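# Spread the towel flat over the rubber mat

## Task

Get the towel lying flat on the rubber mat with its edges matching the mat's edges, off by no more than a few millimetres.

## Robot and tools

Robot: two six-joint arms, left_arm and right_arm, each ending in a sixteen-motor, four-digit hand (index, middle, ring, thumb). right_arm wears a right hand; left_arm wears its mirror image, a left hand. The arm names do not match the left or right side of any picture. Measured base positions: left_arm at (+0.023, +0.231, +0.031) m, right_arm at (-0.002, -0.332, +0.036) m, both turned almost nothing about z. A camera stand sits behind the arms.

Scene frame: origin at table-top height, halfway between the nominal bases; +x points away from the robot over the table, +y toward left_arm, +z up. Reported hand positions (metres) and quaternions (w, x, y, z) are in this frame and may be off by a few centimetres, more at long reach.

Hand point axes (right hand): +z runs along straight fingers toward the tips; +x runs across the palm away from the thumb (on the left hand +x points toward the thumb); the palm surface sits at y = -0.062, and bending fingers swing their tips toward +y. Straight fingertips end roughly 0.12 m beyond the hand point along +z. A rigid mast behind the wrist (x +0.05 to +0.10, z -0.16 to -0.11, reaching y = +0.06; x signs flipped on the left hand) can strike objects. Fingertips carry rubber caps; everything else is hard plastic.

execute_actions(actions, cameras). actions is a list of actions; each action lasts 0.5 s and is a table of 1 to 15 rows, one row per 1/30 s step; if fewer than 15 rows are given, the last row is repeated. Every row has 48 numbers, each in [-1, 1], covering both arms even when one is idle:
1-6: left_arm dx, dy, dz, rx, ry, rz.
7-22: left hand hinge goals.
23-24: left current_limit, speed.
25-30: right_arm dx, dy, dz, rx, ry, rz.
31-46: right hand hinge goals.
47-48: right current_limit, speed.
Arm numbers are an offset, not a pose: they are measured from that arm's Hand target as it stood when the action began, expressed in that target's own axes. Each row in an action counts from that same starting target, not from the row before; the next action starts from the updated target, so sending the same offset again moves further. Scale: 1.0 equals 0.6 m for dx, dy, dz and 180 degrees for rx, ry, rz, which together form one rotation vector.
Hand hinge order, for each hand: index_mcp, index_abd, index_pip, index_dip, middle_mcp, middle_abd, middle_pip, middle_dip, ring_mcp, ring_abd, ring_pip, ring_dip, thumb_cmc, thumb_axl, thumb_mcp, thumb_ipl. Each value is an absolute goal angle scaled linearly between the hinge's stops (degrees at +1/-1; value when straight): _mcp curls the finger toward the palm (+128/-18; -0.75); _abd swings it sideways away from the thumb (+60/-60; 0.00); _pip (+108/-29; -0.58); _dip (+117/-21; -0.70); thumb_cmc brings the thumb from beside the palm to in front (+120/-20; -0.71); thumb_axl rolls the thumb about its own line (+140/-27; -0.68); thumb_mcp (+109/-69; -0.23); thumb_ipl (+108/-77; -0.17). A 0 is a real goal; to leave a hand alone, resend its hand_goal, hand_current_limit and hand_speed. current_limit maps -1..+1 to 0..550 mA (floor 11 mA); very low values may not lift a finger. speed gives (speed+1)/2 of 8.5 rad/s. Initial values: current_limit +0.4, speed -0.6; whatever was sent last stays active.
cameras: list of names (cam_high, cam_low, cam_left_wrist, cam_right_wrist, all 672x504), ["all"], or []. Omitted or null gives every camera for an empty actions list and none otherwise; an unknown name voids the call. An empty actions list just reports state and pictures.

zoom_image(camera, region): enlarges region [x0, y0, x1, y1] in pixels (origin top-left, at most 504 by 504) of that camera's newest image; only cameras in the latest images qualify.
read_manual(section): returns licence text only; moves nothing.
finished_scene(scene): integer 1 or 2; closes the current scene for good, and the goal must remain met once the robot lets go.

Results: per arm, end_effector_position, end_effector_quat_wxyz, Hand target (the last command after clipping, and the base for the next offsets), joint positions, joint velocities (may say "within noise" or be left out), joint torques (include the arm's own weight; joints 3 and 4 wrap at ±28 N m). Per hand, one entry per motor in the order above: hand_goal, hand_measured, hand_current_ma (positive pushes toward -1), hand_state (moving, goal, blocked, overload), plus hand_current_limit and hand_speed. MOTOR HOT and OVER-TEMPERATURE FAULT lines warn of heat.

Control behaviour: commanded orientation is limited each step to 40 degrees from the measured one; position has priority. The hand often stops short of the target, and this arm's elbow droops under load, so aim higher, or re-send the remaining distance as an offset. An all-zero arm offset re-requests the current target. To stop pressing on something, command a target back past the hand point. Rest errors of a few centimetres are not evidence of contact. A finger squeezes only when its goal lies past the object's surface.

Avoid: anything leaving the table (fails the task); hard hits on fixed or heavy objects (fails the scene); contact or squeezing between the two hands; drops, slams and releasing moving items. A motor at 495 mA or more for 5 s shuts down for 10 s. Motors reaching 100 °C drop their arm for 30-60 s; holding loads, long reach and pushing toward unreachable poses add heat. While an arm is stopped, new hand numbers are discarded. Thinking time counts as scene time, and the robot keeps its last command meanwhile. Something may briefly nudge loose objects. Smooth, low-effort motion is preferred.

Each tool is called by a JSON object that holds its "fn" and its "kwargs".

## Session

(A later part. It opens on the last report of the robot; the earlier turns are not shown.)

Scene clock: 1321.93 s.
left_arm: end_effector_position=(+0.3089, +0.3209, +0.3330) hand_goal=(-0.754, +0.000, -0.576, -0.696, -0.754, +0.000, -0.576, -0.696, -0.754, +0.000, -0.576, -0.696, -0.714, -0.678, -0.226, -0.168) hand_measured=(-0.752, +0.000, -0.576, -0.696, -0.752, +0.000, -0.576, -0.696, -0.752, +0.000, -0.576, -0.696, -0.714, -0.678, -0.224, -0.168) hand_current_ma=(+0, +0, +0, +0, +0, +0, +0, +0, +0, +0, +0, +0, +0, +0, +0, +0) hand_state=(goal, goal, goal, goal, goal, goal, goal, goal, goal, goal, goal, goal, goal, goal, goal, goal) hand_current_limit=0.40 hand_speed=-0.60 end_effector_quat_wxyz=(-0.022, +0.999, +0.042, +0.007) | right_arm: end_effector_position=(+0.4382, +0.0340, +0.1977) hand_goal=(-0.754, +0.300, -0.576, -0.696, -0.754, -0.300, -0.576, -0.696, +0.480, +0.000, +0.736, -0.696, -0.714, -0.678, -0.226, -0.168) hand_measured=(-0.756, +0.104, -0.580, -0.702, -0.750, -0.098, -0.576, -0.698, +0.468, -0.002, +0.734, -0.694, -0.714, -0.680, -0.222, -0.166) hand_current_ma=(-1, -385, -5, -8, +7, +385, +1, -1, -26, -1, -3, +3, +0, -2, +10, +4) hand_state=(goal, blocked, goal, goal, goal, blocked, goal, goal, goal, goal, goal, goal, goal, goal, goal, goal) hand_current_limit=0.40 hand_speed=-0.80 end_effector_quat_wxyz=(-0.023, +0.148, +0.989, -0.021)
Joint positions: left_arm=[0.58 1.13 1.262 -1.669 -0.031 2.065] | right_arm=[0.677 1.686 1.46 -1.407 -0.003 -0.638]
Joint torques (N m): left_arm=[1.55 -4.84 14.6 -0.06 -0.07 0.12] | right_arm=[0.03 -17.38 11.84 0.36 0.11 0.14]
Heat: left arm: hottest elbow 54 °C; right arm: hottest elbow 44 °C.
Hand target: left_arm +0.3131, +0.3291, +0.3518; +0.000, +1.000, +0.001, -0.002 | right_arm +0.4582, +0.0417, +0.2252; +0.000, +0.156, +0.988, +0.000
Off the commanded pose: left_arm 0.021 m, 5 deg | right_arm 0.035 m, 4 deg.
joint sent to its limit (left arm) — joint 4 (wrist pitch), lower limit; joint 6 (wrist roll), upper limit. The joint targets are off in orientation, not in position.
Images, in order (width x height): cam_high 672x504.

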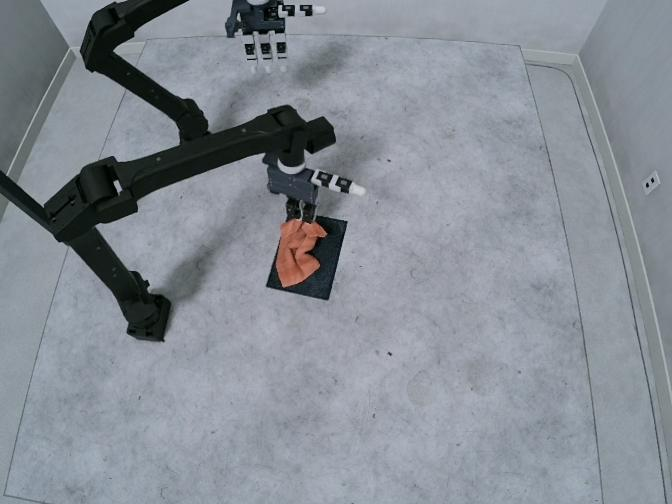

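{"fn": "execute_actions", "kwargs": {"actions": [[[0,0,0,0,0,0,-0.754,0,-0.576,-0.696,-0.754,0,-0.576,-0.696,-0.754,0,-0.576,-0.696,-0.714,-0.678,-0.226,-0.168,0.4,-0.6,0,0.079,0.067,0,0,0,-0.754,0.3,-0.576,-0.696,-0.754,-0.3,-0.576,-0.696,0.48,0,0.737,-0.696,-0.714,-0.678,-0.226,-0.168,0.4,-0.8]],[[0,0,0,0,0,0,-0.754,0,-0.576,-0.696,-0.754,0,-0.576,-0.696,-0.754,0,-0.576,-0.696,-0.714,-0.678,-0.226,-0.168,0.4,-0.6,0.005,0.04,0.03,0,0,0,-0.754,0.3,-0.576,-0.696,-0.754,-0.3,-0.576,-0.696,0.48,0,0.737,-0.696,-0.714,-0.678,-0.226,-0.168,0.4,-0.8]]], "cameras": ["cam_high"]}}

{"fn": "zoom_image", "kwargs": {"camera": "cam_high", "region": [220, 180, 400, 315]}}

Scene clock: 1329.27 s.
left_arm: end_effector_position=(+0.3089, +0.3209, +0.3330) hand_goal=(-0.754, +0.000, -0.576, -0.696, -0.754, +0.000, -0.576, -0.696, -0.754, +0.000, -0.576, -0.696, -0.714, -0.678, -0.226, -0.168) hand_measured=(-0.752, +0.000, -0.576, -0.696, -0.752, +0.000, -0.576, -0.696, -0.752, +0.000, -0.576, -0.696, -0.714, -0.678, -0.224, -0.168) hand_current_ma=(+0, +0, +0, +0, +0, +0, +0, +0, +0, +0, +0, +0, +0, +0, +0, +0) hand_state=(goal, goal, goal, goal, goal, goal, goal, goal, goal, goal, goal, goal, goal, goal, goal, goal) hand_current_limit=0.40 hand_speed=-0.60 end_effector_quat_wxyz=(-0.022, +0.999, +0.042, +0.007) | right_arm: end_effector_position=(+0.4624, +0.0919, +0.1463) hand_goal=(-0.754, +0.300, -0.576, -0.696, -0.754, -0.300, -0.576, -0.696, +0.480, +0.000, +0.736, -0.696, -0.714, -0.678, -0.226, -0.168) hand_measured=(-0.756, +0.104, -0.580, -0.702, -0.750, -0.098, -0.576, -0.698, +0.468, -0.002, +0.734, -0.694, -0.714, -0.680, -0.222, -0.166) hand_current_ma=(-1, -385, -5, -8, +7, +385, +1, -1, -26, -1, -3, +3, +0, -2, +10, +4) hand_state=(goal, blocked, goal, goal, goal, blocked, goal, goal, goal, goal, goal, goal, goal, goal, goal, goal) hand_current_limit=0.40 hand_speed=-0.80 end_effector_quat_wxyz=(-0.020, +0.156, +0.987, -0.020)
Joint positions: left_arm=[0.58 1.13 1.262 -1.669 -0.031 2.065] | right_arm=[0.739 1.855 1.555 -1.327 -0.003 -0.559]
Joint torques (N m): left_arm=[1.61 -4.95 14.56 -0.1 -0.06 0.13] | right_arm=[1.38 -18.55 11.9 0.62 0.09 0.19]
Heat: left arm: hottest elbow 54 °C; right arm: hottest elbow 45 °C.
Hand target: left_arm +0.3131, +0.3291, +0.3518; +0.000, +1.000, +0.001, -0.002 | right_arm +0.4772, +0.1106, +0.1671; +0.000, +0.156, +0.988, +0.000
Off the commanded pose: left_arm 0.021 m, 5 deg | right_arm 0.032 m, 3 deg.
joint sent to its limit (left arm) — joint 4 (wrist pitch), lower limit; joint 6 (wrist roll), upper limit. The joint targets are off in orientation, not in position.
Images, in order (width x height): cam_high 672x504.

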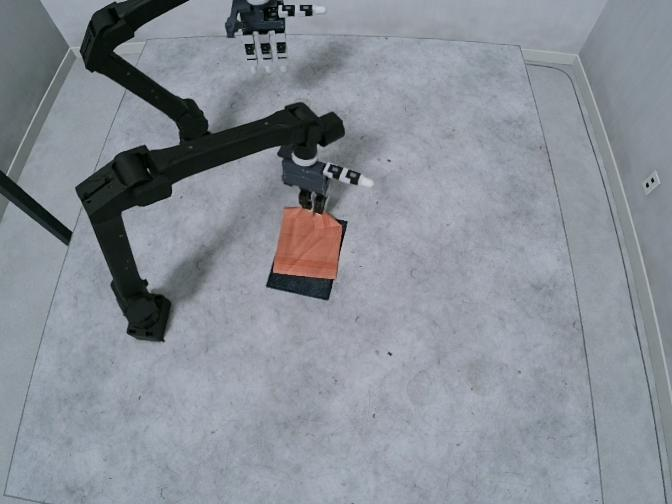

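Scaled by 2.800.

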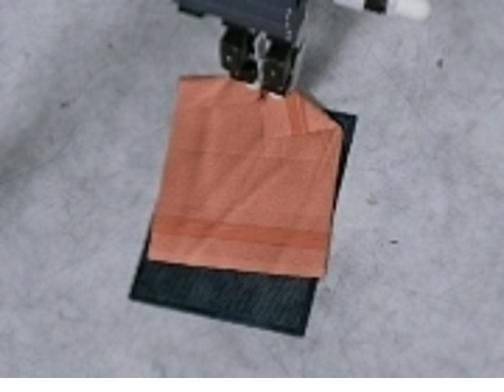

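{"fn": "execute_actions", "kwargs": {"actions": [], "cameras": ["cam_high","cam_low","cam_left_wrist","cam_right_wrist"]}}

{"fn": "zoom_image", "kwargs": {"camera": "cam_low", "region": [190, 210, 310, 300]}}

{"fn": "zoom_image", "kwargs": {"camera": "cam_high", "region": [260, 190, 360, 265]}}

Scene clock: 1344.37 s.
left_arm: end_effector_position=(+0.3089, +0.3209, +0.3330) hand_goal=(-0.754, +0.000, -0.576, -0.696, -0.754, +0.000, -0.576, -0.696, -0.754, +0.000, -0.576, -0.696, -0.714, -0.678, -0.226, -0.168) hand_measured=(-0.752, +0.000, -0.576, -0.696, -0.752, +0.000, -0.576, -0.696, -0.752, +0.000, -0.576, -0.696, -0.714, -0.678, -0.224, -0.168) hand_current_ma=(+0, +0, +0, +0, +0, +0, +0, +0, +0, +0, +0, +0, +0, +0, +0, +0) hand_state=(goal, goal, goal, goal, goal, goal, goal, goal, goal, goal, goal, goal, goal, goal, goal, goal) hand_current_limit=0.40 hand_speed=-0.60 end_effector_quat_wxyz=(-0.022, +0.999, +0.042, +0.007) | right_arm: end_effector_position=(+0.4625, +0.0919, +0.1463) hand_goal=(-0.754, +0.300, -0.576, -0.696, -0.754, -0.300, -0.576, -0.696, +0.480, +0.000, +0.736, -0.696, -0.714, -0.678, -0.226, -0.168) hand_measured=(-0.756, +0.104, -0.580, -0.702, -0.750, -0.098, -0.576, -0.698, +0.468, -0.002, +0.734, -0.694, -0.714, -0.680, -0.222, -0.166) hand_current_ma=(-1, -385, -5, -8, +7, +385, +1, -1, -26, -1, -3, +3, +0, -2, +10, +4) hand_state=(goal, blocked, goal, goal, goal, blocked, goal, goal, goal, goal, goal, goal, goal, goal, goal, goal) hand_current_limit=0.40 hand_speed=-0.80 end_effector_quat_wxyz=(-0.020, +0.156, +0.987, -0.020)
Joint positions: left_arm=[0.58 1.13 1.262 -1.669 -0.031 2.065] | right_arm=[0.739 1.855 1.555 -1.327 -0.003 -0.559]
Joint velocities: within noise
Joint torques (N m): left_arm=[1.61 -5.07 14.52 -0.1 -0.08 0.13] | right_arm=[1.38 -18.61 11.92 0.62 0.09 0.15]
Heat: left arm: hottest elbow 54 °C; right arm: hottest elbow 46 °C.
Hand target: left_arm +0.3131, +0.3291, +0.3518; +0.000, +1.000, +0.001, -0.002 | right_arm +0.4772, +0.1106, +0.1671; +0.000, +0.156, +0.988, +0.000
Off the commanded pose: left_arm 0.021 m, 5 deg | right_arm 0.032 m, 3 deg.
camera_calibration:
cam_left_wrist: T_world_to_cam=[[-0.808092, 0.584942, 0.0694959, 0.00135416], [0.368544, 0.410018, 0.834303, -0.590039], [0.459524, 0.699806, -0.546909, -0.0681702], [0, 0, 0, 1]] pos_world=[0.249875, 0.28884, 0.454894]
cam_right_wrist: T_world_to_cam=[[0.934357, 0.356217, -0.0092775, -0.437385], [0.214667, -0.54191, 0.812559, -0.23598], [0.284419, -0.761212, -0.582806, 0.146729], [0, 0, 0, 1]] pos_world=[0.417599, 0.139616, 0.273204]

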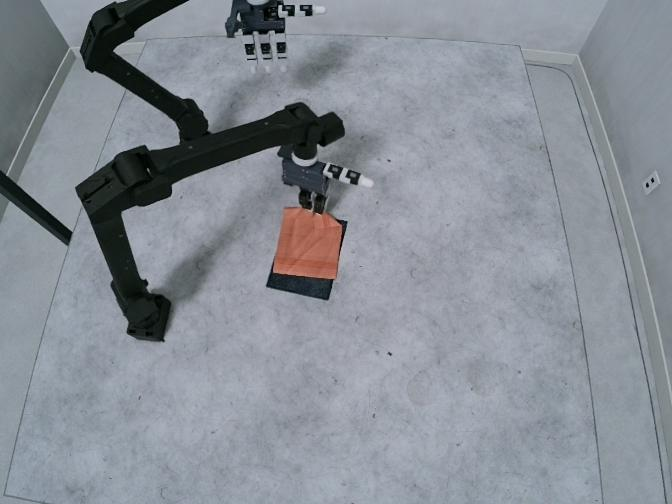

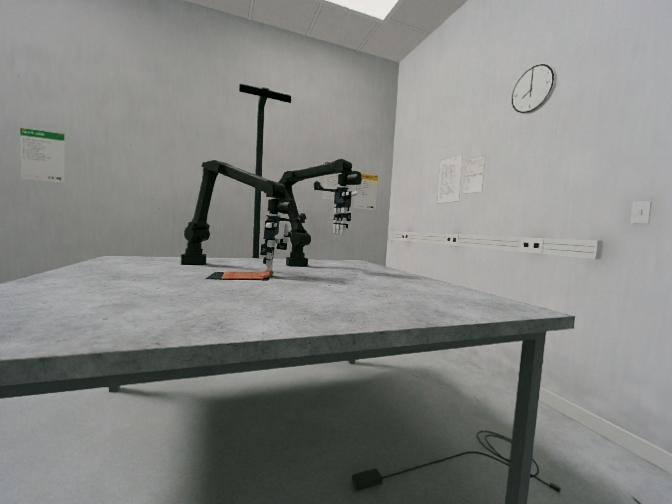

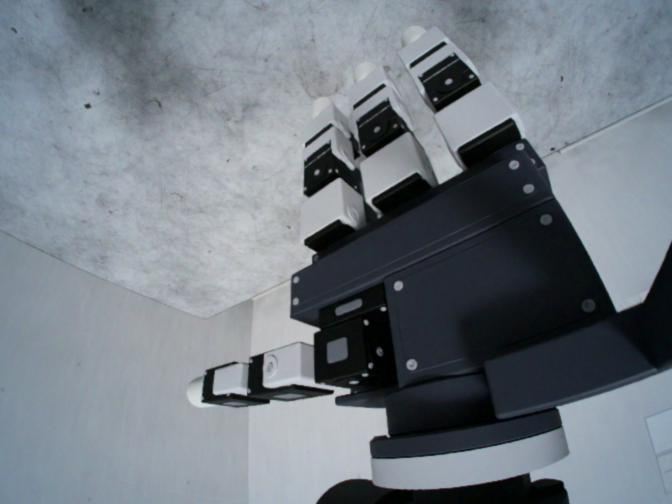

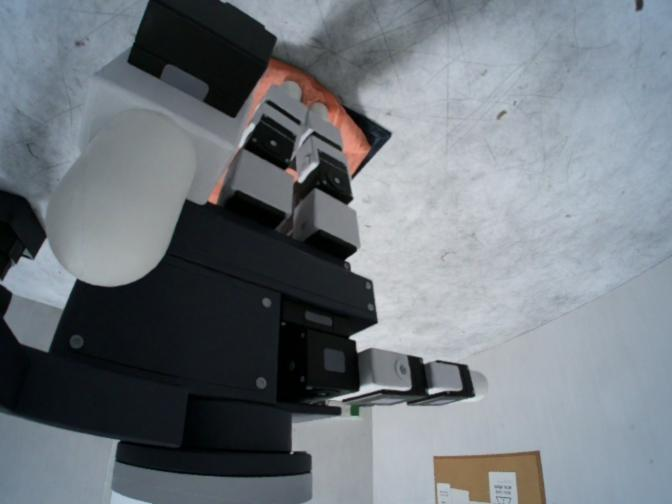

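Scaled by 4.200.

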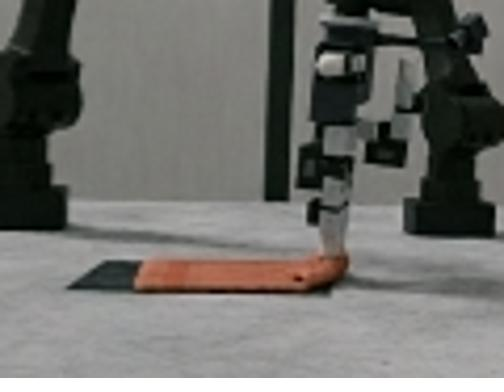

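Scaled by 5.040.

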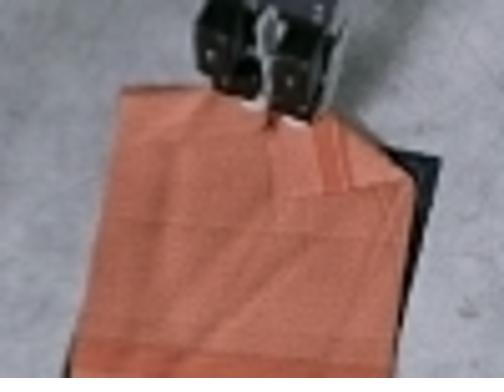

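{"fn": "execute_actions", "kwargs": {"actions": [[[0,0,0,0,0,0,-0.754,0,-0.576,-0.696,-0.754,0,-0.576,-0.696,-0.754,0,-0.576,-0.696,-0.714,-0.678,-0.226,-0.168,0.4,-0.6,0,0,0.025,0,0,0,-0.754,0.3,-0.576,-0.696,-0.754,-0.3,-0.576,-0.696,0.48,0,0.737,-0.696,-0.714,-0.678,-0.226,-0.168,0.4,-0.8]],[[0,0,0,0,0,0,-0.754,0,-0.576,-0.696,-0.754,0,-0.576,-0.696,-0.754,0,-0.576,-0.696,-0.714,-0.678,-0.226,-0.168,0.4,-0.6,0,0,0,0,0,0,-0.754,-0.05,-0.576,-0.696,-0.754,0.05,-0.576,-0.696,0.48,0,0.737,-0.696,-0.714,-0.678,-0.226,-0.168,0.4,-0.8]],[[0,0,0,0,0,0,-0.754,0,-0.576,-0.696,-0.754,0,-0.576,-0.696,-0.754,0,-0.576,-0.696,-0.714,-0.678,-0.226,-0.168,0.4,-0.6,0,0,-0.1,0,0,0,-0.754,-0.05,-0.576,-0.696,-0.754,0.05,-0.576,-0.696,0.48,0,0.737,-0.696,-0.714,-0.678,-0.226,-0.168,0.4,-0.8]],[[0,0,0,0,0,0,-0.754,0,-0.576,-0.696,-0.754,0,-0.576,-0.696,-0.754,0,-0.576,-0.696,-0.714,-0.678,-0.226,-0.168,0.4,-0.6,0,0.1,-0.1,0,0,0,-0.754,-0.05,-0.576,-0.696,-0.754,0.05,-0.576,-0.696,0.48,0,0.737,-0.696,-0.714,-0.678,-0.226,-0.168,0.4,-0.8]]], "cameras": ["cam_high"]}}

{"fn": "zoom_image", "kwargs": {"camera": "cam_high", "region": [250, 195, 370, 315]}}

Scene clock: 1389.90 s.
left_arm: end_effector_position=(+0.3089, +0.3209, +0.3330) hand_goal=(-0.754, +0.000, -0.576, -0.696, -0.754, +0.000, -0.576, -0.696, -0.754, +0.000, -0.576, -0.696, -0.714, -0.678, -0.226, -0.168) hand_measured=(-0.752, +0.000, -0.576, -0.696, -0.752, +0.000, -0.576, -0.696, -0.752, +0.000, -0.576, -0.696, -0.714, -0.678, -0.224, -0.168) hand_current_ma=(+0, +0, +0, +0, +0, +0, +0, +0, +0, +0, +0, +0, +0, +0, +0, +0) hand_state=(goal, goal, goal, goal, goal, goal, goal, goal, goal, goal, goal, goal, goal, goal, goal, goal) hand_current_limit=0.40 hand_speed=-0.60 end_effector_quat_wxyz=(-0.022, +0.999, +0.042, +0.007) | right_arm: end_effector_position=(+0.4860, +0.1600, +0.2461) hand_goal=(-0.754, -0.050, -0.576, -0.696, -0.754, +0.050, -0.576, -0.696, +0.480, +0.000, +0.736, -0.696, -0.714, -0.678, -0.226, -0.168) hand_measured=(-0.754, -0.048, -0.578, -0.700, -0.752, +0.048, -0.576, -0.698, +0.468, -0.002, +0.734, -0.694, -0.714, -0.680, -0.222, -0.166) hand_current_ma=(+0, +3, -2, -4, +3, -3, +1, -1, -26, -1, -3, +3, +0, -2, +10, +4) hand_state=(goal, goal, goal, goal, goal, goal, goal, goal, goal, goal, goal, goal, goal, goal, goal, goal) hand_current_limit=0.40 hand_speed=-0.80 end_effector_quat_wxyz=(-0.015, +0.152, +0.988, -0.017)
Joint positions: left_arm=[0.58 1.13 1.262 -1.669 -0.031 2.065] | right_arm=[0.799 1.985 2.014 -1.644 -0.003 -0.508]
Joint torques (N m): left_arm=[1.67 -4.89 14.58 -0.1 -0.08 0.12] | right_arm=[0.62 -21.89 12.36 0.05 0.15 0.14]
Heat: left arm: hottest elbow 54 °C; right arm: hottest elbow 48 °C.
Hand target: left_arm +0.3131, +0.3291, +0.3518; +0.000, +1.000, +0.001, -0.002 | right_arm +0.4959, +0.1678, +0.2721; +0.000, +0.156, +0.988, +0.000
Off the commanded pose: left_arm 0.021 m, 5 deg | right_arm 0.029 m, 3 deg.
joint sent to its limit (left arm) — joint 4 (wrist pitch), lower limit; joint 6 (wrist roll), upper limit. The joint targets are off in orientation, not in position.
Images, in order (width x height): cam_high 672x504.

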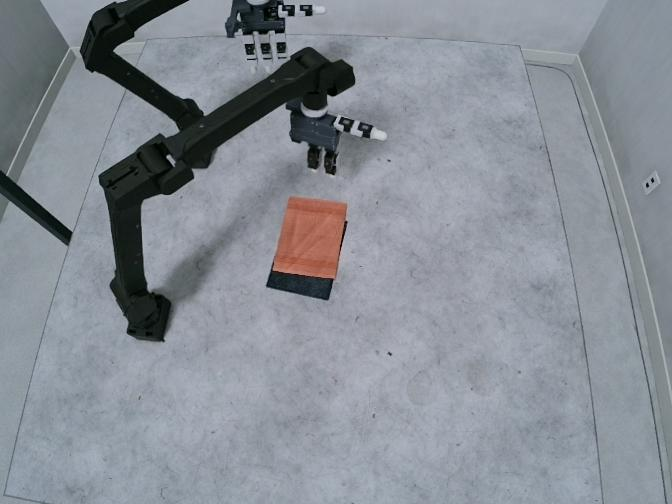

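Scaled by 4.200.

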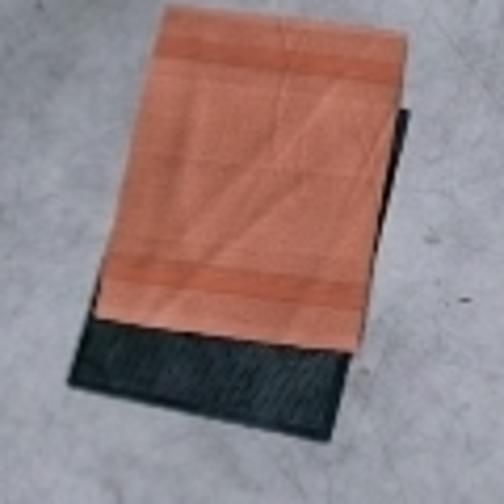

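{"fn": "execute_actions", "kwargs": {"actions": [[[0,0,0,0,0,0,-0.754,0,-0.576,-0.696,-0.754,0,-0.576,-0.696,-0.754,0,-0.576,-0.696,-0.714,-0.678,-0.226,-0.168,0.4,-0.6,-0.0218,-0.1377,0,0,0,0,-0.754,-0.05,-0.576,-0.696,-0.754,0.05,-0.576,-0.696,0.48,0,0.737,-0.696,-0.714,-0.678,-0.226,-0.168,0.4,-0.8]],[[0,0,0,0,0,0,-0.754,0,-0.576,-0.696,-0.754,0,-0.576,-0.696,-0.754,0,-0.576,-0.696,-0.714,-0.678,-0.226,-0.168,0.4,-0.6,-0.0218,-0.1377,0,0,0,0,-0.754,-0.05,-0.576,-0.696,-0.754,0.05,-0.576,-0.696,0.48,0,0.737,-0.696,-0.714,-0.678,-0.226,-0.168,0.4,-0.8]],[[0,0,0,0,0,0,-0.754,0,-0.576,-0.696,-0.754,0,-0.576,-0.696,-0.754,0,-0.576,-0.696,-0.714,-0.678,-0.226,-0.168,0.4,-0.6,-0.0218,-0.1377,0.117,0,0,-0.0647,-0.754,-0.05,-0.576,-0.696,-0.754,0.05,-0.576,-0.696,0.48,0,0.737,-0.696,-0.714,-0.678,-0.226,-0.168,0.4,-0.8]]], "cameras": ["cam_high"]}}

{"fn": "zoom_image", "kwargs": {"camera": "cam_high", "region": [250, 195, 370, 315]}}

Scene clock: 1419.37 s.
left_arm: end_effector_position=(+0.3089, +0.3209, +0.3330) hand_goal=(-0.754, +0.000, -0.576, -0.696, -0.754, +0.000, -0.576, -0.696, -0.754, +0.000, -0.576, -0.696, -0.714, -0.678, -0.226, -0.168) hand_measured=(-0.752, +0.000, -0.576, -0.696, -0.752, +0.000, -0.576, -0.696, -0.752, +0.000, -0.576, -0.696, -0.714, -0.678, -0.224, -0.168) hand_current_ma=(+0, +0, +0, +0, +0, +0, +0, +0, +0, +0, +0, +0, +0, +0, +0, +0) hand_state=(goal, goal, goal, goal, goal, goal, goal, goal, goal, goal, goal, goal, goal, goal, goal, goal) hand_current_limit=0.40 hand_speed=-0.60 end_effector_quat_wxyz=(-0.022, +0.999, +0.042, +0.007) | right_arm: end_effector_position=(+0.4595, -0.0825, +0.1974) hand_goal=(-0.754, -0.050, -0.576, -0.696, -0.754, +0.050, -0.576, -0.696, +0.480, +0.000, +0.736, -0.696, -0.714, -0.678, -0.226, -0.168) hand_measured=(-0.752, -0.048, -0.576, -0.698, -0.752, +0.048, -0.576, -0.698, +0.468, -0.002, +0.734, -0.694, -0.712, -0.680, -0.222, -0.166) hand_current_ma=(+3, +2, -1, -4, +3, -2, +1, -1, -26, -1, -3, +3, +1, -2, +10, +4) hand_state=(goal, goal, goal, goal, goal, goal, goal, goal, goal, goal, goal, goal, goal, goal, goal, goal) hand_current_limit=0.40 hand_speed=-0.80 end_effector_quat_wxyz=(-0.007, +0.063, +0.998, -0.007)
Joint positions: left_arm=[0.58 1.13 1.262 -1.669 -0.031 2.065] | right_arm=[0.417 1.586 1.326 -1.329 0.006 -1.068]
Joint torques (N m): left_arm=[1.61 -4.89 14.57 -0.09 -0.06 0.13] | right_arm=[0.85 -16.32 7.04 0.81 -0.21 -0.07]
Heat: left arm: hottest elbow 54 °C; right arm: hottest elbow 48 °C.
Hand target: left_arm +0.3131, +0.3291, +0.3518; +0.000, +1.000, +0.001, -0.002 | right_arm +0.4567, -0.0801, +0.2021; +0.000, +0.055, +0.998, +0.000
Off the commanded pose: left_arm 0.021 m, 5 deg | right_arm 0.006 m, 1 deg.
joint sent to its limit (left arm) — joint 4 (wrist pitch), lower limit; joint 6 (wrist roll), upper limit. The joint targets are off in orientation, not in position.
Images, in order (width x height): cam_high 672x504.

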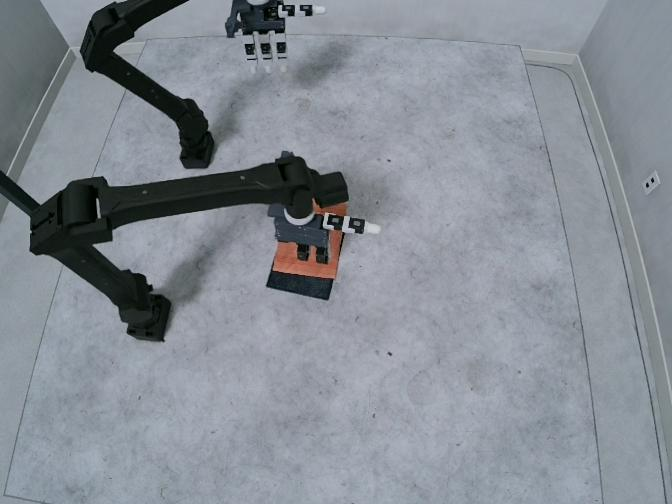

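Scaled by 4.200.

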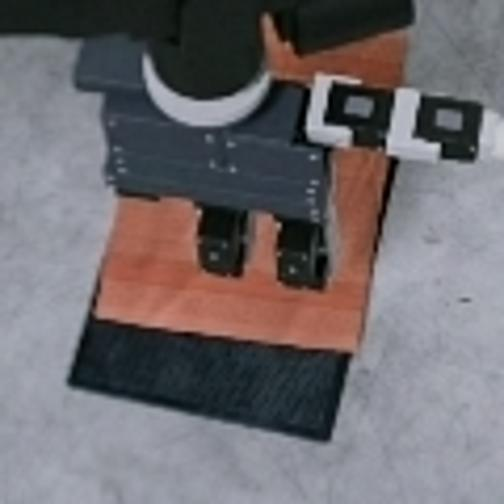

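{"fn": "execute_actions", "kwargs": {"actions": [[[0,0,0,0,0,0,-0.754,0,-0.576,-0.696,-0.754,0,-0.576,-0.696,-0.754,0,-0.576,-0.696,-0.714,-0.678,-0.226,-0.168,0.4,-0.6,0.047,-0.0153,0.03,0,0,0,-0.754,-0.05,-0.576,-0.696,-0.754,0.05,-0.576,-0.696,0.48,0,0.737,-0.696,-0.714,-0.678,-0.226,-0.168,0.4,-0.8]],[[0,0,0,0,0,0,-0.754,0,-0.576,-0.696,-0.754,0,-0.576,-0.696,-0.754,0,-0.576,-0.696,-0.714,-0.678,-0.226,-0.168,0.4,-0.6,0,0,0.055,0,0,0,-0.754,-0.05,-0.576,-0.696,-0.754,0.05,-0.576,-0.696,0.48,0,0.737,-0.696,-0.714,-0.678,-0.226,-0.168,0.4,-0.8]]], "cameras": ["cam_high"]}}

{"fn": "zoom_image", "kwargs": {"camera": "cam_high", "region": [250, 195, 370, 315]}}

Scene clock: 1435.10 s.
left_arm: end_effector_position=(+0.3089, +0.3209, +0.3330) hand_goal=(-0.754, +0.000, -0.576, -0.696, -0.754, +0.000, -0.576, -0.696, -0.754, +0.000, -0.576, -0.696, -0.714, -0.678, -0.226, -0.168) hand_measured=(-0.752, +0.000, -0.576, -0.696, -0.752, +0.000, -0.576, -0.696, -0.752, +0.000, -0.576, -0.696, -0.714, -0.678, -0.224, -0.168) hand_current_ma=(+0, +0, +0, +0, +0, +0, +0, +0, +0, +0, +0, +0, +0, +0, +0, +0) hand_state=(goal, goal, goal, goal, goal, goal, goal, goal, goal, goal, goal, goal, goal, goal, goal, goal) hand_current_limit=0.40 hand_speed=-0.60 end_effector_quat_wxyz=(-0.022, +0.999, +0.042, +0.007) | right_arm: end_effector_position=(+0.4303, -0.0918, +0.1565) hand_goal=(-0.754, -0.050, -0.576, -0.696, -0.754, +0.050, -0.576, -0.696, +0.480, +0.000, +0.736, -0.696, -0.714, -0.678, -0.226, -0.168) hand_measured=(-0.752, -0.048, -0.576, -0.698, -0.752, +0.048, -0.576, -0.698, +0.468, -0.002, +0.734, -0.694, -0.712, -0.680, -0.222, -0.166) hand_current_ma=(+3, +1, -1, -4, +3, -2, +1, -1, -26, -1, -3, +3, +1, -2, +10, +4) hand_state=(goal, goal, goal, goal, goal, goal, goal, goal, goal, goal, goal, goal, goal, goal, goal, goal) hand_current_limit=0.40 hand_speed=-0.80 end_effector_quat_wxyz=(+0.002, +0.061, +0.998, -0.001)
Joint positions: left_arm=[0.58 1.13 1.262 -1.669 -0.031 2.065] | right_arm=[0.421 1.532 1.146 -1.182 0.003 -1.068]
Joint torques (N m): left_arm=[1.67 -5.19 14.6 -0.14 -0.06 0.12] | right_arm=[1.49 -12.75 7.02 0.84 -0.21 0.06]
Heat: left arm: hottest elbow 54 °C; right arm: hottest elbow 47 °C.
Hand target: left_arm +0.3131, +0.3291, +0.3518; +0.000, +1.000, +0.001, -0.002 | right_arm +0.4276, -0.0862, +0.1510; +0.000, +0.055, +0.998, +0.000
Off the commanded pose: left_arm 0.021 m, 5 deg | right_arm 0.008 m, 1 deg.
joint sent to its limit (left arm) — joint 4 (wrist pitch), lower limit; joint 6 (wrist roll), upper limit. The joint targets are off in orientation, not in position.
Images, in order (width x height): cam_high 672x504.

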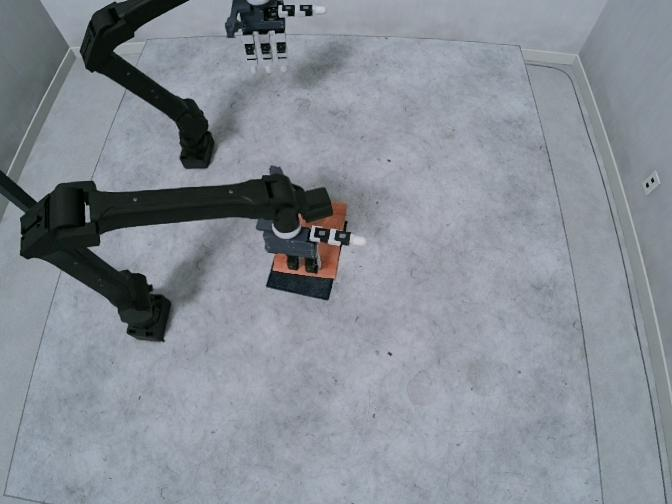

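Scaled by 4.200.

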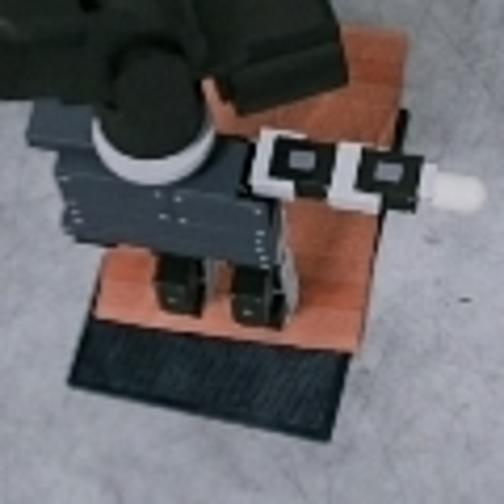

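{"fn": "execute_actions", "kwargs": {"actions": [[[0,0,0,0,0,0,-0.754,0,-0.576,-0.696,-0.754,0,-0.576,-0.696,-0.754,0,-0.576,-0.696,-0.714,-0.678,-0.226,-0.168,0.4,-0.6,0,0.007,0.025,0,0,0,-0.754,-0.05,-0.576,-0.696,-0.754,0.05,-0.576,-0.696,0.48,0,0.737,-0.696,-0.714,-0.678,-0.226,-0.168,0.4,-0.8]],[[0,0,0,0,0,0,-0.754,0,-0.576,-0.696,-0.754,0,-0.576,-0.696,-0.754,0,-0.576,-0.696,-0.714,-0.678,-0.226,-0.168,0.4,-0.6,0,0,0.03,0,0,0,-0.754,-0.05,-0.576,-0.696,-0.754,0.05,-0.576,-0.696,0.48,0,0.737,-0.696,-0.714,-0.678,-0.226,-0.168,0.4,-0.8]]], "cameras": ["cam_high"]}}

{"fn": "zoom_image", "kwargs": {"camera": "cam_high", "region": [250, 195, 370, 315]}}

Scene clock: 1441.63 s.
left_arm: end_effector_position=(+0.3089, +0.3209, +0.3330) hand_goal=(-0.754, +0.000, -0.576, -0.696, -0.754, +0.000, -0.576, -0.696, -0.754, +0.000, -0.576, -0.696, -0.714, -0.678, -0.226, -0.168) hand_measured=(-0.752, +0.000, -0.576, -0.696, -0.752, +0.000, -0.576, -0.696, -0.752, +0.000, -0.576, -0.696, -0.714, -0.678, -0.224, -0.168) hand_current_ma=(+0, +0, +0, +0, +0, +0, +0, +0, +0, +0, +0, +0, +0, +0, +0, +0) hand_state=(goal, goal, goal, goal, goal, goal, goal, goal, goal, goal, goal, goal, goal, goal, goal, goal) hand_current_limit=0.40 hand_speed=-0.60 end_effector_quat_wxyz=(-0.022, +0.999, +0.042, +0.007) | right_arm: end_effector_position=(+0.4319, -0.0867, +0.1309) hand_goal=(-0.754, -0.050, -0.576, -0.696, -0.754, +0.050, -0.576, -0.696, +0.480, +0.000, +0.736, -0.696, -0.714, -0.678, -0.226, -0.168) hand_measured=(-0.754, -0.044, -0.576, -0.698, -0.754, +0.054, -0.576, -0.698, +0.468, -0.002, +0.734, -0.694, -0.712, -0.680, -0.222, -0.166) hand_current_ma=(+0, +8, +0, -3, +0, +5, +0, -1, -26, -1, -3, +3, +1, -2, +10, +4) hand_state=(goal, goal, goal, goal, goal, goal, goal, goal, goal, goal, goal, goal, goal, goal, goal, goal) hand_current_limit=0.40 hand_speed=-0.80 end_effector_quat_wxyz=(+0.007, +0.057, +0.998, +0.002)
Joint positions: left_arm=[0.58 1.13 1.262 -1.669 -0.031 2.065] | right_arm=[0.429 1.564 1.108 -1.1 0.003 -1.068]
Joint torques (N m): left_arm=[1.79 -4.78 14.63 -0.03 -0.09 0.15] | right_arm=[1.49 -12.1 6.34 1.14 -0.2 0.13]
Heat: left arm: hottest elbow 54 °C; right arm: hottest elbow 46 °C.
Hand target: left_arm +0.3131, +0.3291, +0.3518; +0.000, +1.000, +0.001, -0.002 | right_arm +0.4279, -0.0820, +0.1181; +0.000, +0.055, +0.998, +0.000
Off the commanded pose: left_arm 0.021 m, 5 deg | right_arm 0.014 m, 1 deg.
joint sent to its limit (left arm) — joint 4 (wrist pitch), lower limit; joint 6 (wrist roll), upper limit. The joint targets are off in orientation, not in position.
Images, in order (width x height): cam_high 672x504.

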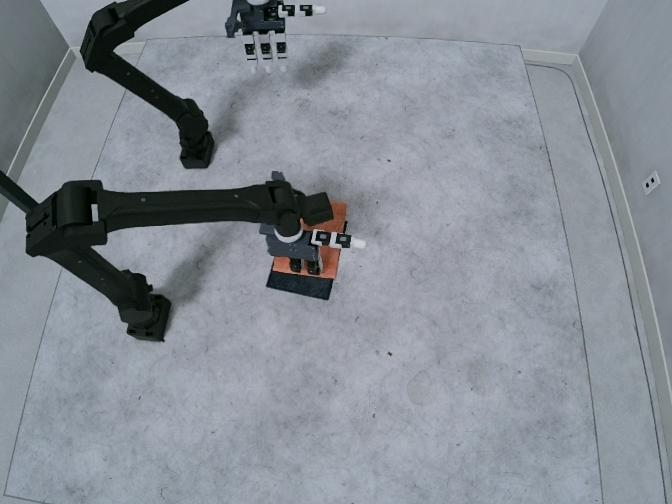

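Scaled by 4.200.

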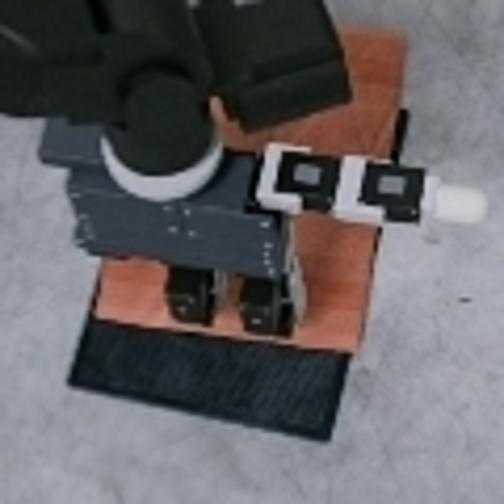

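{"fn": "execute_actions", "kwargs": {"actions": [[[0,0,0,0,0,0,-0.754,0,-0.576,-0.696,-0.754,0,-0.576,-0.696,-0.754,0,-0.576,-0.696,-0.714,-0.678,-0.226,-0.168,0.4,-0.6,0,0,0,0,0,0,-0.754,0.05,-0.576,-0.696,-0.754,-0.05,-0.576,-0.696,0.48,0,0.737,-0.696,-0.714,-0.678,-0.226,-0.168,0.4,-0.8]],[[0,0,0,0,0,0,-0.754,0,-0.576,-0.696,-0.754,0,-0.576,-0.696,-0.754,0,-0.576,-0.696,-0.714,-0.678,-0.226,-0.168,0.4,-0.6,0,0,0,0,0,0,-0.754,0.13,-0.576,-0.696,-0.754,-0.13,-0.576,-0.696,0.48,0,0.737,-0.696,-0.714,-0.678,-0.226,-0.168,0.4,-0.8]],[[0,0,0,0,0,0,-0.754,0,-0.576,-0.696,-0.754,0,-0.576,-0.696,-0.754,0,-0.576,-0.696,-0.714,-0.678,-0.226,-0.168,0.4,-0.6,0,0,0,0,0,0,-0.754,0.3,-0.576,-0.696,-0.754,-0.3,-0.576,-0.696,0.48,0,0.737,-0.696,-0.714,-0.678,-0.226,-0.168,0.4,-0.8]]], "cameras": ["cam_high"]}}

{"fn": "zoom_image", "kwargs": {"camera": "cam_high", "region": [250, 195, 370, 315]}}

Scene clock: 1448.53 s.
left_arm: end_effector_position=(+0.3089, +0.3209, +0.3330) hand_goal=(-0.754, +0.000, -0.576, -0.696, -0.754, +0.000, -0.576, -0.696, -0.754, +0.000, -0.576, -0.696, -0.714, -0.678, -0.226, -0.168) hand_measured=(-0.752, +0.000, -0.576, -0.696, -0.752, +0.000, -0.576, -0.696, -0.752, +0.000, -0.576, -0.696, -0.714, -0.678, -0.224, -0.168) hand_current_ma=(+0, +0, +0, +0, +0, +0, +0, +0, +0, +0, +0, +0, +0, +0, +0, +0) hand_state=(goal, goal, goal, goal, goal, goal, goal, goal, goal, goal, goal, goal, goal, goal, goal, goal) hand_current_limit=0.40 hand_speed=-0.60 end_effector_quat_wxyz=(-0.022, +0.999, +0.042, +0.007) | right_arm: end_effector_position=(+0.4324, -0.0863, +0.1311) hand_goal=(-0.754, +0.300, -0.576, -0.696, -0.754, -0.300, -0.576, -0.696, +0.480, +0.000, +0.736, -0.696, -0.714, -0.678, -0.226, -0.168) hand_measured=(-0.754, +0.110, -0.576, -0.698, -0.754, -0.082, -0.576, -0.698, +0.468, -0.002, +0.734, -0.694, -0.712, -0.680, -0.222, -0.166) hand_current_ma=(-1, -385, +0, -3, +0, +385, +0, -1, -26, -1, -3, +3, +1, -2, +10, +4) hand_state=(goal, blocked, goal, goal, goal, blocked, goal, goal, goal, goal, goal, goal, goal, goal, goal, goal) hand_current_limit=0.40 hand_speed=-0.80 end_effector_quat_wxyz=(+0.008, +0.057, +0.998, +0.003)
Joint positions: left_arm=[0.58 1.13 1.262 -1.669 -0.031 2.065] | right_arm=[0.429 1.564 1.108 -1.098 0.002 -1.068]
Joint torques (N m): left_arm=[1.9 -5.13 14.6 -0.09 -0.07 0.12] | right_arm=[1.55 -11.99 6.32 1.07 -0.15 0.14]
Heat: left arm: hottest elbow 54 °C; right arm: hottest elbow 46 °C.
Hand target: left_arm +0.3131, +0.3291, +0.3518; +0.000, +1.000, +0.001, -0.002 | right_arm +0.4280, -0.0821, +0.1181; +0.000, +0.055, +0.998, +0.000
Off the commanded pose: left_arm 0.021 m, 5 deg | right_arm 0.014 m, 1 deg.
joint sent to its limit (left arm) — joint 4 (wrist pitch), lower limit; joint 6 (wrist roll), upper limit. The joint targets are off in orientation, not in position.
Images, in order (width x height): cam_high 672x504.

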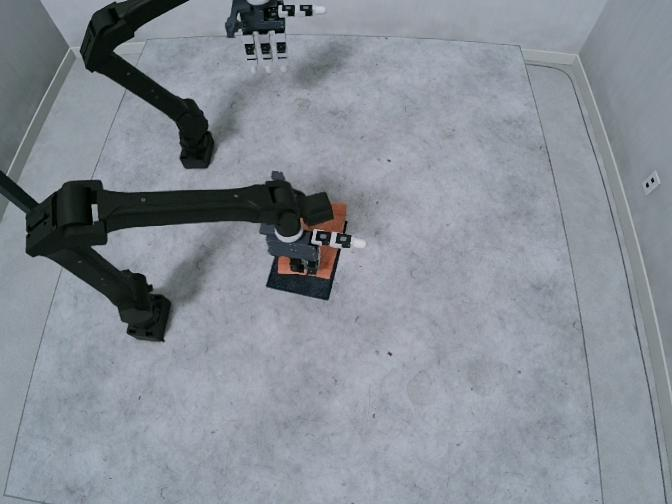

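Scaled by 4.200.

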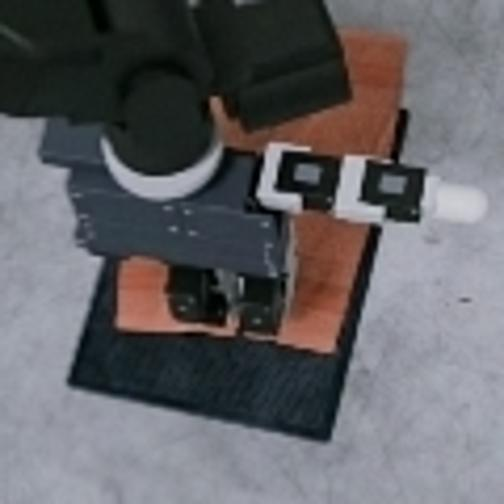

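{"fn": "execute_actions", "kwargs": {"actions": [[[0,0,0,0,0,0,-0.754,0,-0.576,-0.696,-0.754,0,-0.576,-0.696,-0.754,0,-0.576,-0.696,-0.714,-0.678,-0.226,-0.168,0.4,-0.6,0,0,-0.035,0,0,0,-0.754,0.3,-0.576,-0.696,-0.754,-0.3,-0.576,-0.696,0.48,0,0.737,-0.696,-0.714,-0.678,-0.226,-0.168,0.4,-0.8]]], "cameras": []}}

Scene clock: 1456.00 s.
left_arm: end_effector_position=(+0.3089, +0.3209, +0.3330) hand_goal=(-0.754, +0.000, -0.576, -0.696, -0.754, +0.000, -0.576, -0.696, -0.754, +0.000, -0.576, -0.696, -0.714, -0.678, -0.226, -0.168) hand_measured=(-0.752, +0.000, -0.576, -0.696, -0.752, +0.000, -0.576, -0.696, -0.752, +0.000, -0.576, -0.696, -0.714, -0.678, -0.224, -0.168) hand_current_ma=(+0, +0, +0, +0, +0, +0, +0, +0, +0, +0, +0, +0, +0, +0, +0, +0) hand_state=(goal, goal, goal, goal, goal, goal, goal, goal, goal, goal, goal, goal, goal, goal, goal, goal) hand_current_limit=0.40 hand_speed=-0.60 end_effector_quat_wxyz=(-0.022, +0.999, +0.042, +0.007) | right_arm: end_effector_position=(+0.4266, -0.0885, +0.1301) hand_goal=(-0.754, +0.300, -0.576, -0.696, -0.754, -0.300, -0.576, -0.696, +0.480, +0.000, +0.736, -0.696, -0.714, -0.678, -0.226, -0.168) hand_measured=(-0.750, +0.110, -0.576, -0.698, -0.748, -0.090, -0.574, -0.696, +0.468, -0.002, +0.734, -0.694, -0.712, -0.680, -0.222, -0.166) hand_current_ma=(+4, -385, +0, -1, +8, +385, +2, +0, -26, -1, -3, +3, +1, -2, +10, +4) hand_state=(goal, blocked, goal, goal, goal, blocked, goal, goal, goal, goal, goal, goal, goal, goal, goal, goal) hand_current_limit=0.40 hand_speed=-0.80 end_effector_quat_wxyz=(-0.003, +0.057, +0.998, -0.002)
Joint positions: left_arm=[0.58 1.13 1.262 -1.669 -0.031 2.065] | right_arm=[0.429 1.563 1.108 -1.123 0.002 -1.068]
Joint torques (N m): left_arm=[2.02 -4.6 14.53 -0.14 -0.09 0.13] | right_arm=[1.55 -14.1 8.68 -0.28 -0.17 0.14]
Heat: left arm: hottest elbow 54 °C; right arm: hottest elbow 45 °C.
Hand target: left_arm +0.3131, +0.3291, +0.3518; +0.000, +1.000, +0.001, -0.002 | right_arm +0.4279, -0.0820, +0.1389; -0.001, +0.055, +0.998, +0.000
Off the commanded pose: left_arm 0.021 m, 5 deg | right_arm 0.011 m, 0 deg.
joint sent to its limit (left arm) — joint 4 (wrist pitch), lower limit; joint 6 (wrist roll), upper limit. The joint targets are off in orientation, not in position.
No camera images: "cameras" was empty.

{"fn": "execute_actions", "kwargs": {"actions": [[[0,0,0,0,0,0,-0.754,0,-0.576,-0.696,-0.754,0,-0.576,-0.696,-0.754,0,-0.576,-0.696,-0.714,-0.678,-0.226,-0.168,0.4,-0.6,0,0,-0.025,0,0,0,-0.754,0.3,-0.576,-0.696,-0.754,-0.3,-0.576,-0.696,0.48,0,0.737,-0.696,-0.714,-0.678,-0.226,-0.168,0.4,-0.8]]], "cameras": []}}

Scene clock: 1460.23 s.
left_arm: end_effector_position=(+0.3089, +0.3209, +0.3330) hand_goal=(-0.754, +0.000, -0.576, -0.696, -0.754, +0.000, -0.576, -0.696, -0.754, +0.000, -0.576, -0.696, -0.714, -0.678, -0.226, -0.168) hand_measured=(-0.752, +0.000, -0.576, -0.696, -0.752, +0.000, -0.576, -0.696, -0.752, +0.000, -0.576, -0.696, -0.714, -0.678, -0.224, -0.168) hand_current_ma=(+0, +0, +0, +0, +0, +0, +0, +0, +0, +0, +0, +0, +0, +0, +0, +0) hand_state=(goal, goal, goal, goal, goal, goal, goal, goal, goal, goal, goal, goal, goal, goal, goal, goal) hand_current_limit=0.40 hand_speed=-0.60 end_effector_quat_wxyz=(-0.022, +0.999, +0.042, +0.007) | right_arm: end_effector_position=(+0.4155, -0.0930, +0.1301) hand_goal=(-0.754, +0.300, -0.576, -0.696, -0.754, -0.300, -0.576, -0.696, +0.480, +0.000, +0.736, -0.696, -0.714, -0.678, -0.226, -0.168) hand_measured=(-0.750, +0.110, -0.576, -0.696, -0.748, -0.090, -0.574, -0.696, +0.468, -0.002, +0.734, -0.694, -0.712, -0.680, -0.222, -0.166) hand_current_ma=(+4, -385, +1, -1, +8, +385, +2, +0, -26, -1, -3, +3, +1, -2, +10, +4) hand_state=(goal, blocked, goal, goal, goal, blocked, goal, goal, goal, goal, goal, goal, goal, goal, goal, goal) hand_current_limit=0.40 hand_speed=-0.80 end_effector_quat_wxyz=(-0.022, +0.057, +0.998, -0.012)
Joint positions: left_arm=[0.58 1.13 1.262 -1.669 -0.031 2.065] | right_arm=[0.429 1.557 1.108 -1.172 0.002 -1.068]
Joint torques (N m): left_arm=[1.49 -5.01 14.61 -0.14 -0.07 0.13] | right_arm=[1.49 -15.03 10.25 -0.02 -0.19 0.12]
Heat: left arm: hottest elbow 54 °C; right arm: hottest elbow 45 °C.
Hand target: left_arm +0.3131, +0.3291, +0.3518; +0.000, +1.000, +0.001, -0.002 | right_arm +0.4279, -0.0820, +0.1539; -0.001, +0.055, +0.998, +0.000
Off the commanded pose: left_arm 0.021 m, 5 deg | right_arm 0.029 m, 3 deg.
joint sent to its limit (left arm) — joint 4 (wrist pitch), lower limit; joint 6 (wrist roll), upper limit. The joint targets are off in orientation, not in position.
No camera images: "cameras" was empty.

{"fn": "execute_actions", "kwargs": {"actions": [[[0,0,0,0,0,0,-0.754,0,-0.576,-0.696,-0.754,0,-0.576,-0.696,-0.754,0,-0.576,-0.696,-0.714,-0.678,-0.226,-0.168,0.4,-0.6,0,0,-0.03,0,0,0,-0.754,0.3,-0.576,-0.696,-0.754,-0.3,-0.576,-0.696,0.48,0,0.737,-0.696,-0.714,-0.678,-0.226,-0.168,0.4,-0.8]]], "cameras": ["cam_high"]}}

{"fn": "zoom_image", "kwargs": {"camera": "cam_high", "region": [250, 195, 370, 315]}}

Scene clock: 1465.17 s.
left_arm: end_effector_position=(+0.3089, +0.3209, +0.3330) hand_goal=(-0.754, +0.000, -0.576, -0.696, -0.754, +0.000, -0.576, -0.696, -0.754, +0.000, -0.576, -0.696, -0.714, -0.678, -0.226, -0.168) hand_measured=(-0.752, +0.000, -0.576, -0.696, -0.752, +0.000, -0.576, -0.696, -0.752, +0.000, -0.576, -0.696, -0.714, -0.678, -0.224, -0.168) hand_current_ma=(+0, +0, +0, +0, +0, +0, +0, +0, +0, +0, +0, +0, +0, +0, +0, +0) hand_state=(goal, goal, goal, goal, goal, goal, goal, goal, goal, goal, goal, goal, goal, goal, goal, goal) hand_current_limit=0.40 hand_speed=-0.60 end_effector_quat_wxyz=(-0.022, +0.999, +0.042, +0.007) | right_arm: end_effector_position=(+0.4117, -0.0946, +0.1457) hand_goal=(-0.754, +0.300, -0.576, -0.696, -0.754, -0.300, -0.576, -0.696, +0.480, +0.000, +0.736, -0.696, -0.714, -0.678, -0.226, -0.168) hand_measured=(-0.752, +0.110, -0.576, -0.696, -0.748, -0.090, -0.574, -0.696, +0.468, -0.002, +0.734, -0.694, -0.712, -0.680, -0.222, -0.166) hand_current_ma=(+4, -385, +1, -1, +8, +385, +2, +0, -26, -1, -3, +3, +1, -2, +10, +4) hand_state=(goal, blocked, goal, goal, goal, blocked, goal, goal, goal, goal, goal, goal, goal, goal, goal, goal) hand_current_limit=0.40 hand_speed=-0.80 end_effector_quat_wxyz=(-0.025, +0.057, +0.998, -0.013)
Joint positions: left_arm=[0.58 1.13 1.262 -1.669 -0.031 2.065] | right_arm=[0.429 1.533 1.126 -1.221 0.002 -1.068]
Joint torques (N m): left_arm=[1.61 -4.95 14.49 -0.1 -0.09 0.12] | right_arm=[1.44 -14.33 11.26 -0.01 -0.19 0.12]
Heat: left arm: hottest elbow 54 °C; right arm: hottest elbow 46 °C.
Hand target: left_arm +0.3131, +0.3291, +0.3518; +0.000, +1.000, +0.001, -0.002 | right_arm +0.4280, -0.0820, +0.1720; -0.001, +0.055, +0.998, +0.000
Off the commanded pose: left_arm 0.021 m, 5 deg | right_arm 0.033 m, 3 deg.
joint sent to its limit (left arm) — joint 4 (wrist pitch), lower limit; joint 6 (wrist roll), upper limit. The joint targets are off in orientation, not in position.
Images, in order (width x height): cam_high 672x504.

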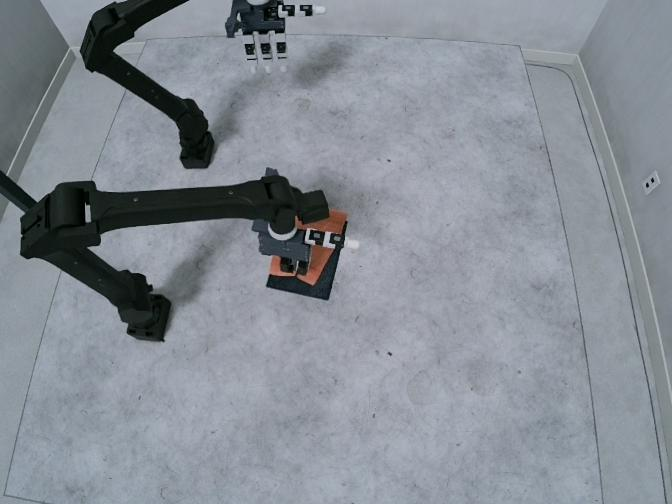

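Scaled by 4.200.

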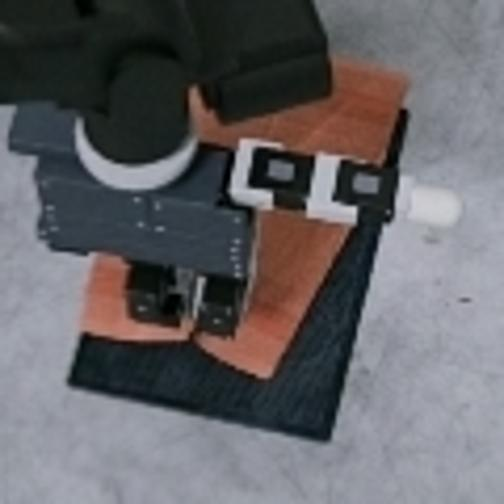

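{"fn": "execute_actions", "kwargs": {"actions": [[[0,0,0,0,0,0,-0.754,0,-0.576,-0.696,-0.754,0,-0.576,-0.696,-0.754,0,-0.576,-0.696,-0.714,-0.678,-0.226,-0.168,0.4,-0.6,-0.0287,-0.0773,0.02,0,0,0.0217,-0.754,0.3,-0.576,-0.696,-0.754,-0.3,-0.576,-0.696,0.48,0,0.737,-0.696,-0.714,-0.678,-0.226,-0.168,0.4,-0.8]]], "cameras": ["cam_high"]}}

{"fn": "zoom_image", "kwargs": {"camera": "cam_high", "region": [250, 195, 370, 315]}}

Scene clock: 1473.87 s.
left_arm: end_effector_position=(+0.3089, +0.3209, +0.3330) hand_goal=(-0.754, +0.000, -0.576, -0.696, -0.754, +0.000, -0.576, -0.696, -0.754, +0.000, -0.576, -0.696, -0.714, -0.678, -0.226, -0.168) hand_measured=(-0.752, +0.000, -0.576, -0.696, -0.752, +0.000, -0.576, -0.696, -0.752, +0.000, -0.576, -0.696, -0.714, -0.678, -0.224, -0.168) hand_current_ma=(+0, +0, +0, +0, +0, +0, +0, +0, +0, +0, +0, +0, +0, +0, +0, +0) hand_state=(goal, goal, goal, goal, goal, goal, goal, goal, goal, goal, goal, goal, goal, goal, goal, goal) hand_current_limit=0.40 hand_speed=-0.60 end_effector_quat_wxyz=(-0.022, +0.999, +0.042, +0.007) | right_arm: end_effector_position=(+0.4349, -0.1319, +0.1494) hand_goal=(-0.754, +0.300, -0.576, -0.696, -0.754, -0.300, -0.576, -0.696, +0.480, +0.000, +0.736, -0.696, -0.714, -0.678, -0.226, -0.168) hand_measured=(-0.752, +0.110, -0.576, -0.696, -0.750, -0.090, -0.574, -0.696, +0.468, -0.002, +0.734, -0.694, -0.712, -0.680, -0.222, -0.166) hand_current_ma=(+3, -385, +1, -1, +7, +385, +2, +0, -26, -1, -3, +3, +1, -2, +10, +4) hand_state=(goal, blocked, goal, goal, goal, blocked, goal, goal, goal, goal, goal, goal, goal, goal, goal, goal) hand_current_limit=0.40 hand_speed=-0.80 end_effector_quat_wxyz=(-0.015, +0.094, +0.995, -0.008)
Joint positions: left_arm=[0.58 1.13 1.262 -1.669 -0.031 2.065] | right_arm=[0.337 1.527 1.126 -1.203 0.003 -1.087]
Joint torques (N m): left_arm=[1.61 -4.89 14.56 -0.08 -0.08 0.15] | right_arm=[0.5 -14.56 7.98 0.79 -0.17 -0.07]
Heat: left arm: hottest elbow 54 °C; right arm: hottest elbow 45 °C.
Hand target: left_arm +0.3131, +0.3291, +0.3518; +0.000, +1.000, +0.001, -0.002 | right_arm +0.4400, -0.1300, +0.1601; +0.000, +0.089, +0.996, +0.000
Off the commanded pose: left_arm 0.021 m, 5 deg | right_arm 0.012 m, 2 deg.
joint sent to its limit (left arm) — joint 4 (wrist pitch), lower limit; joint 6 (wrist roll), upper limit. The joint targets are off in orientation, not in position.
Images, in order (width x height): cam_high 672x504.

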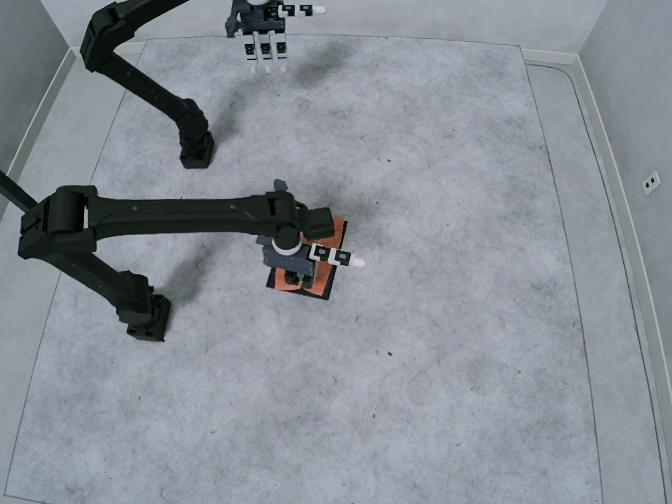

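Scaled by 4.200.

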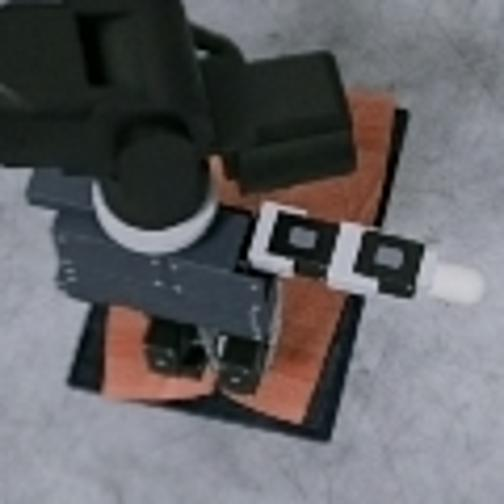

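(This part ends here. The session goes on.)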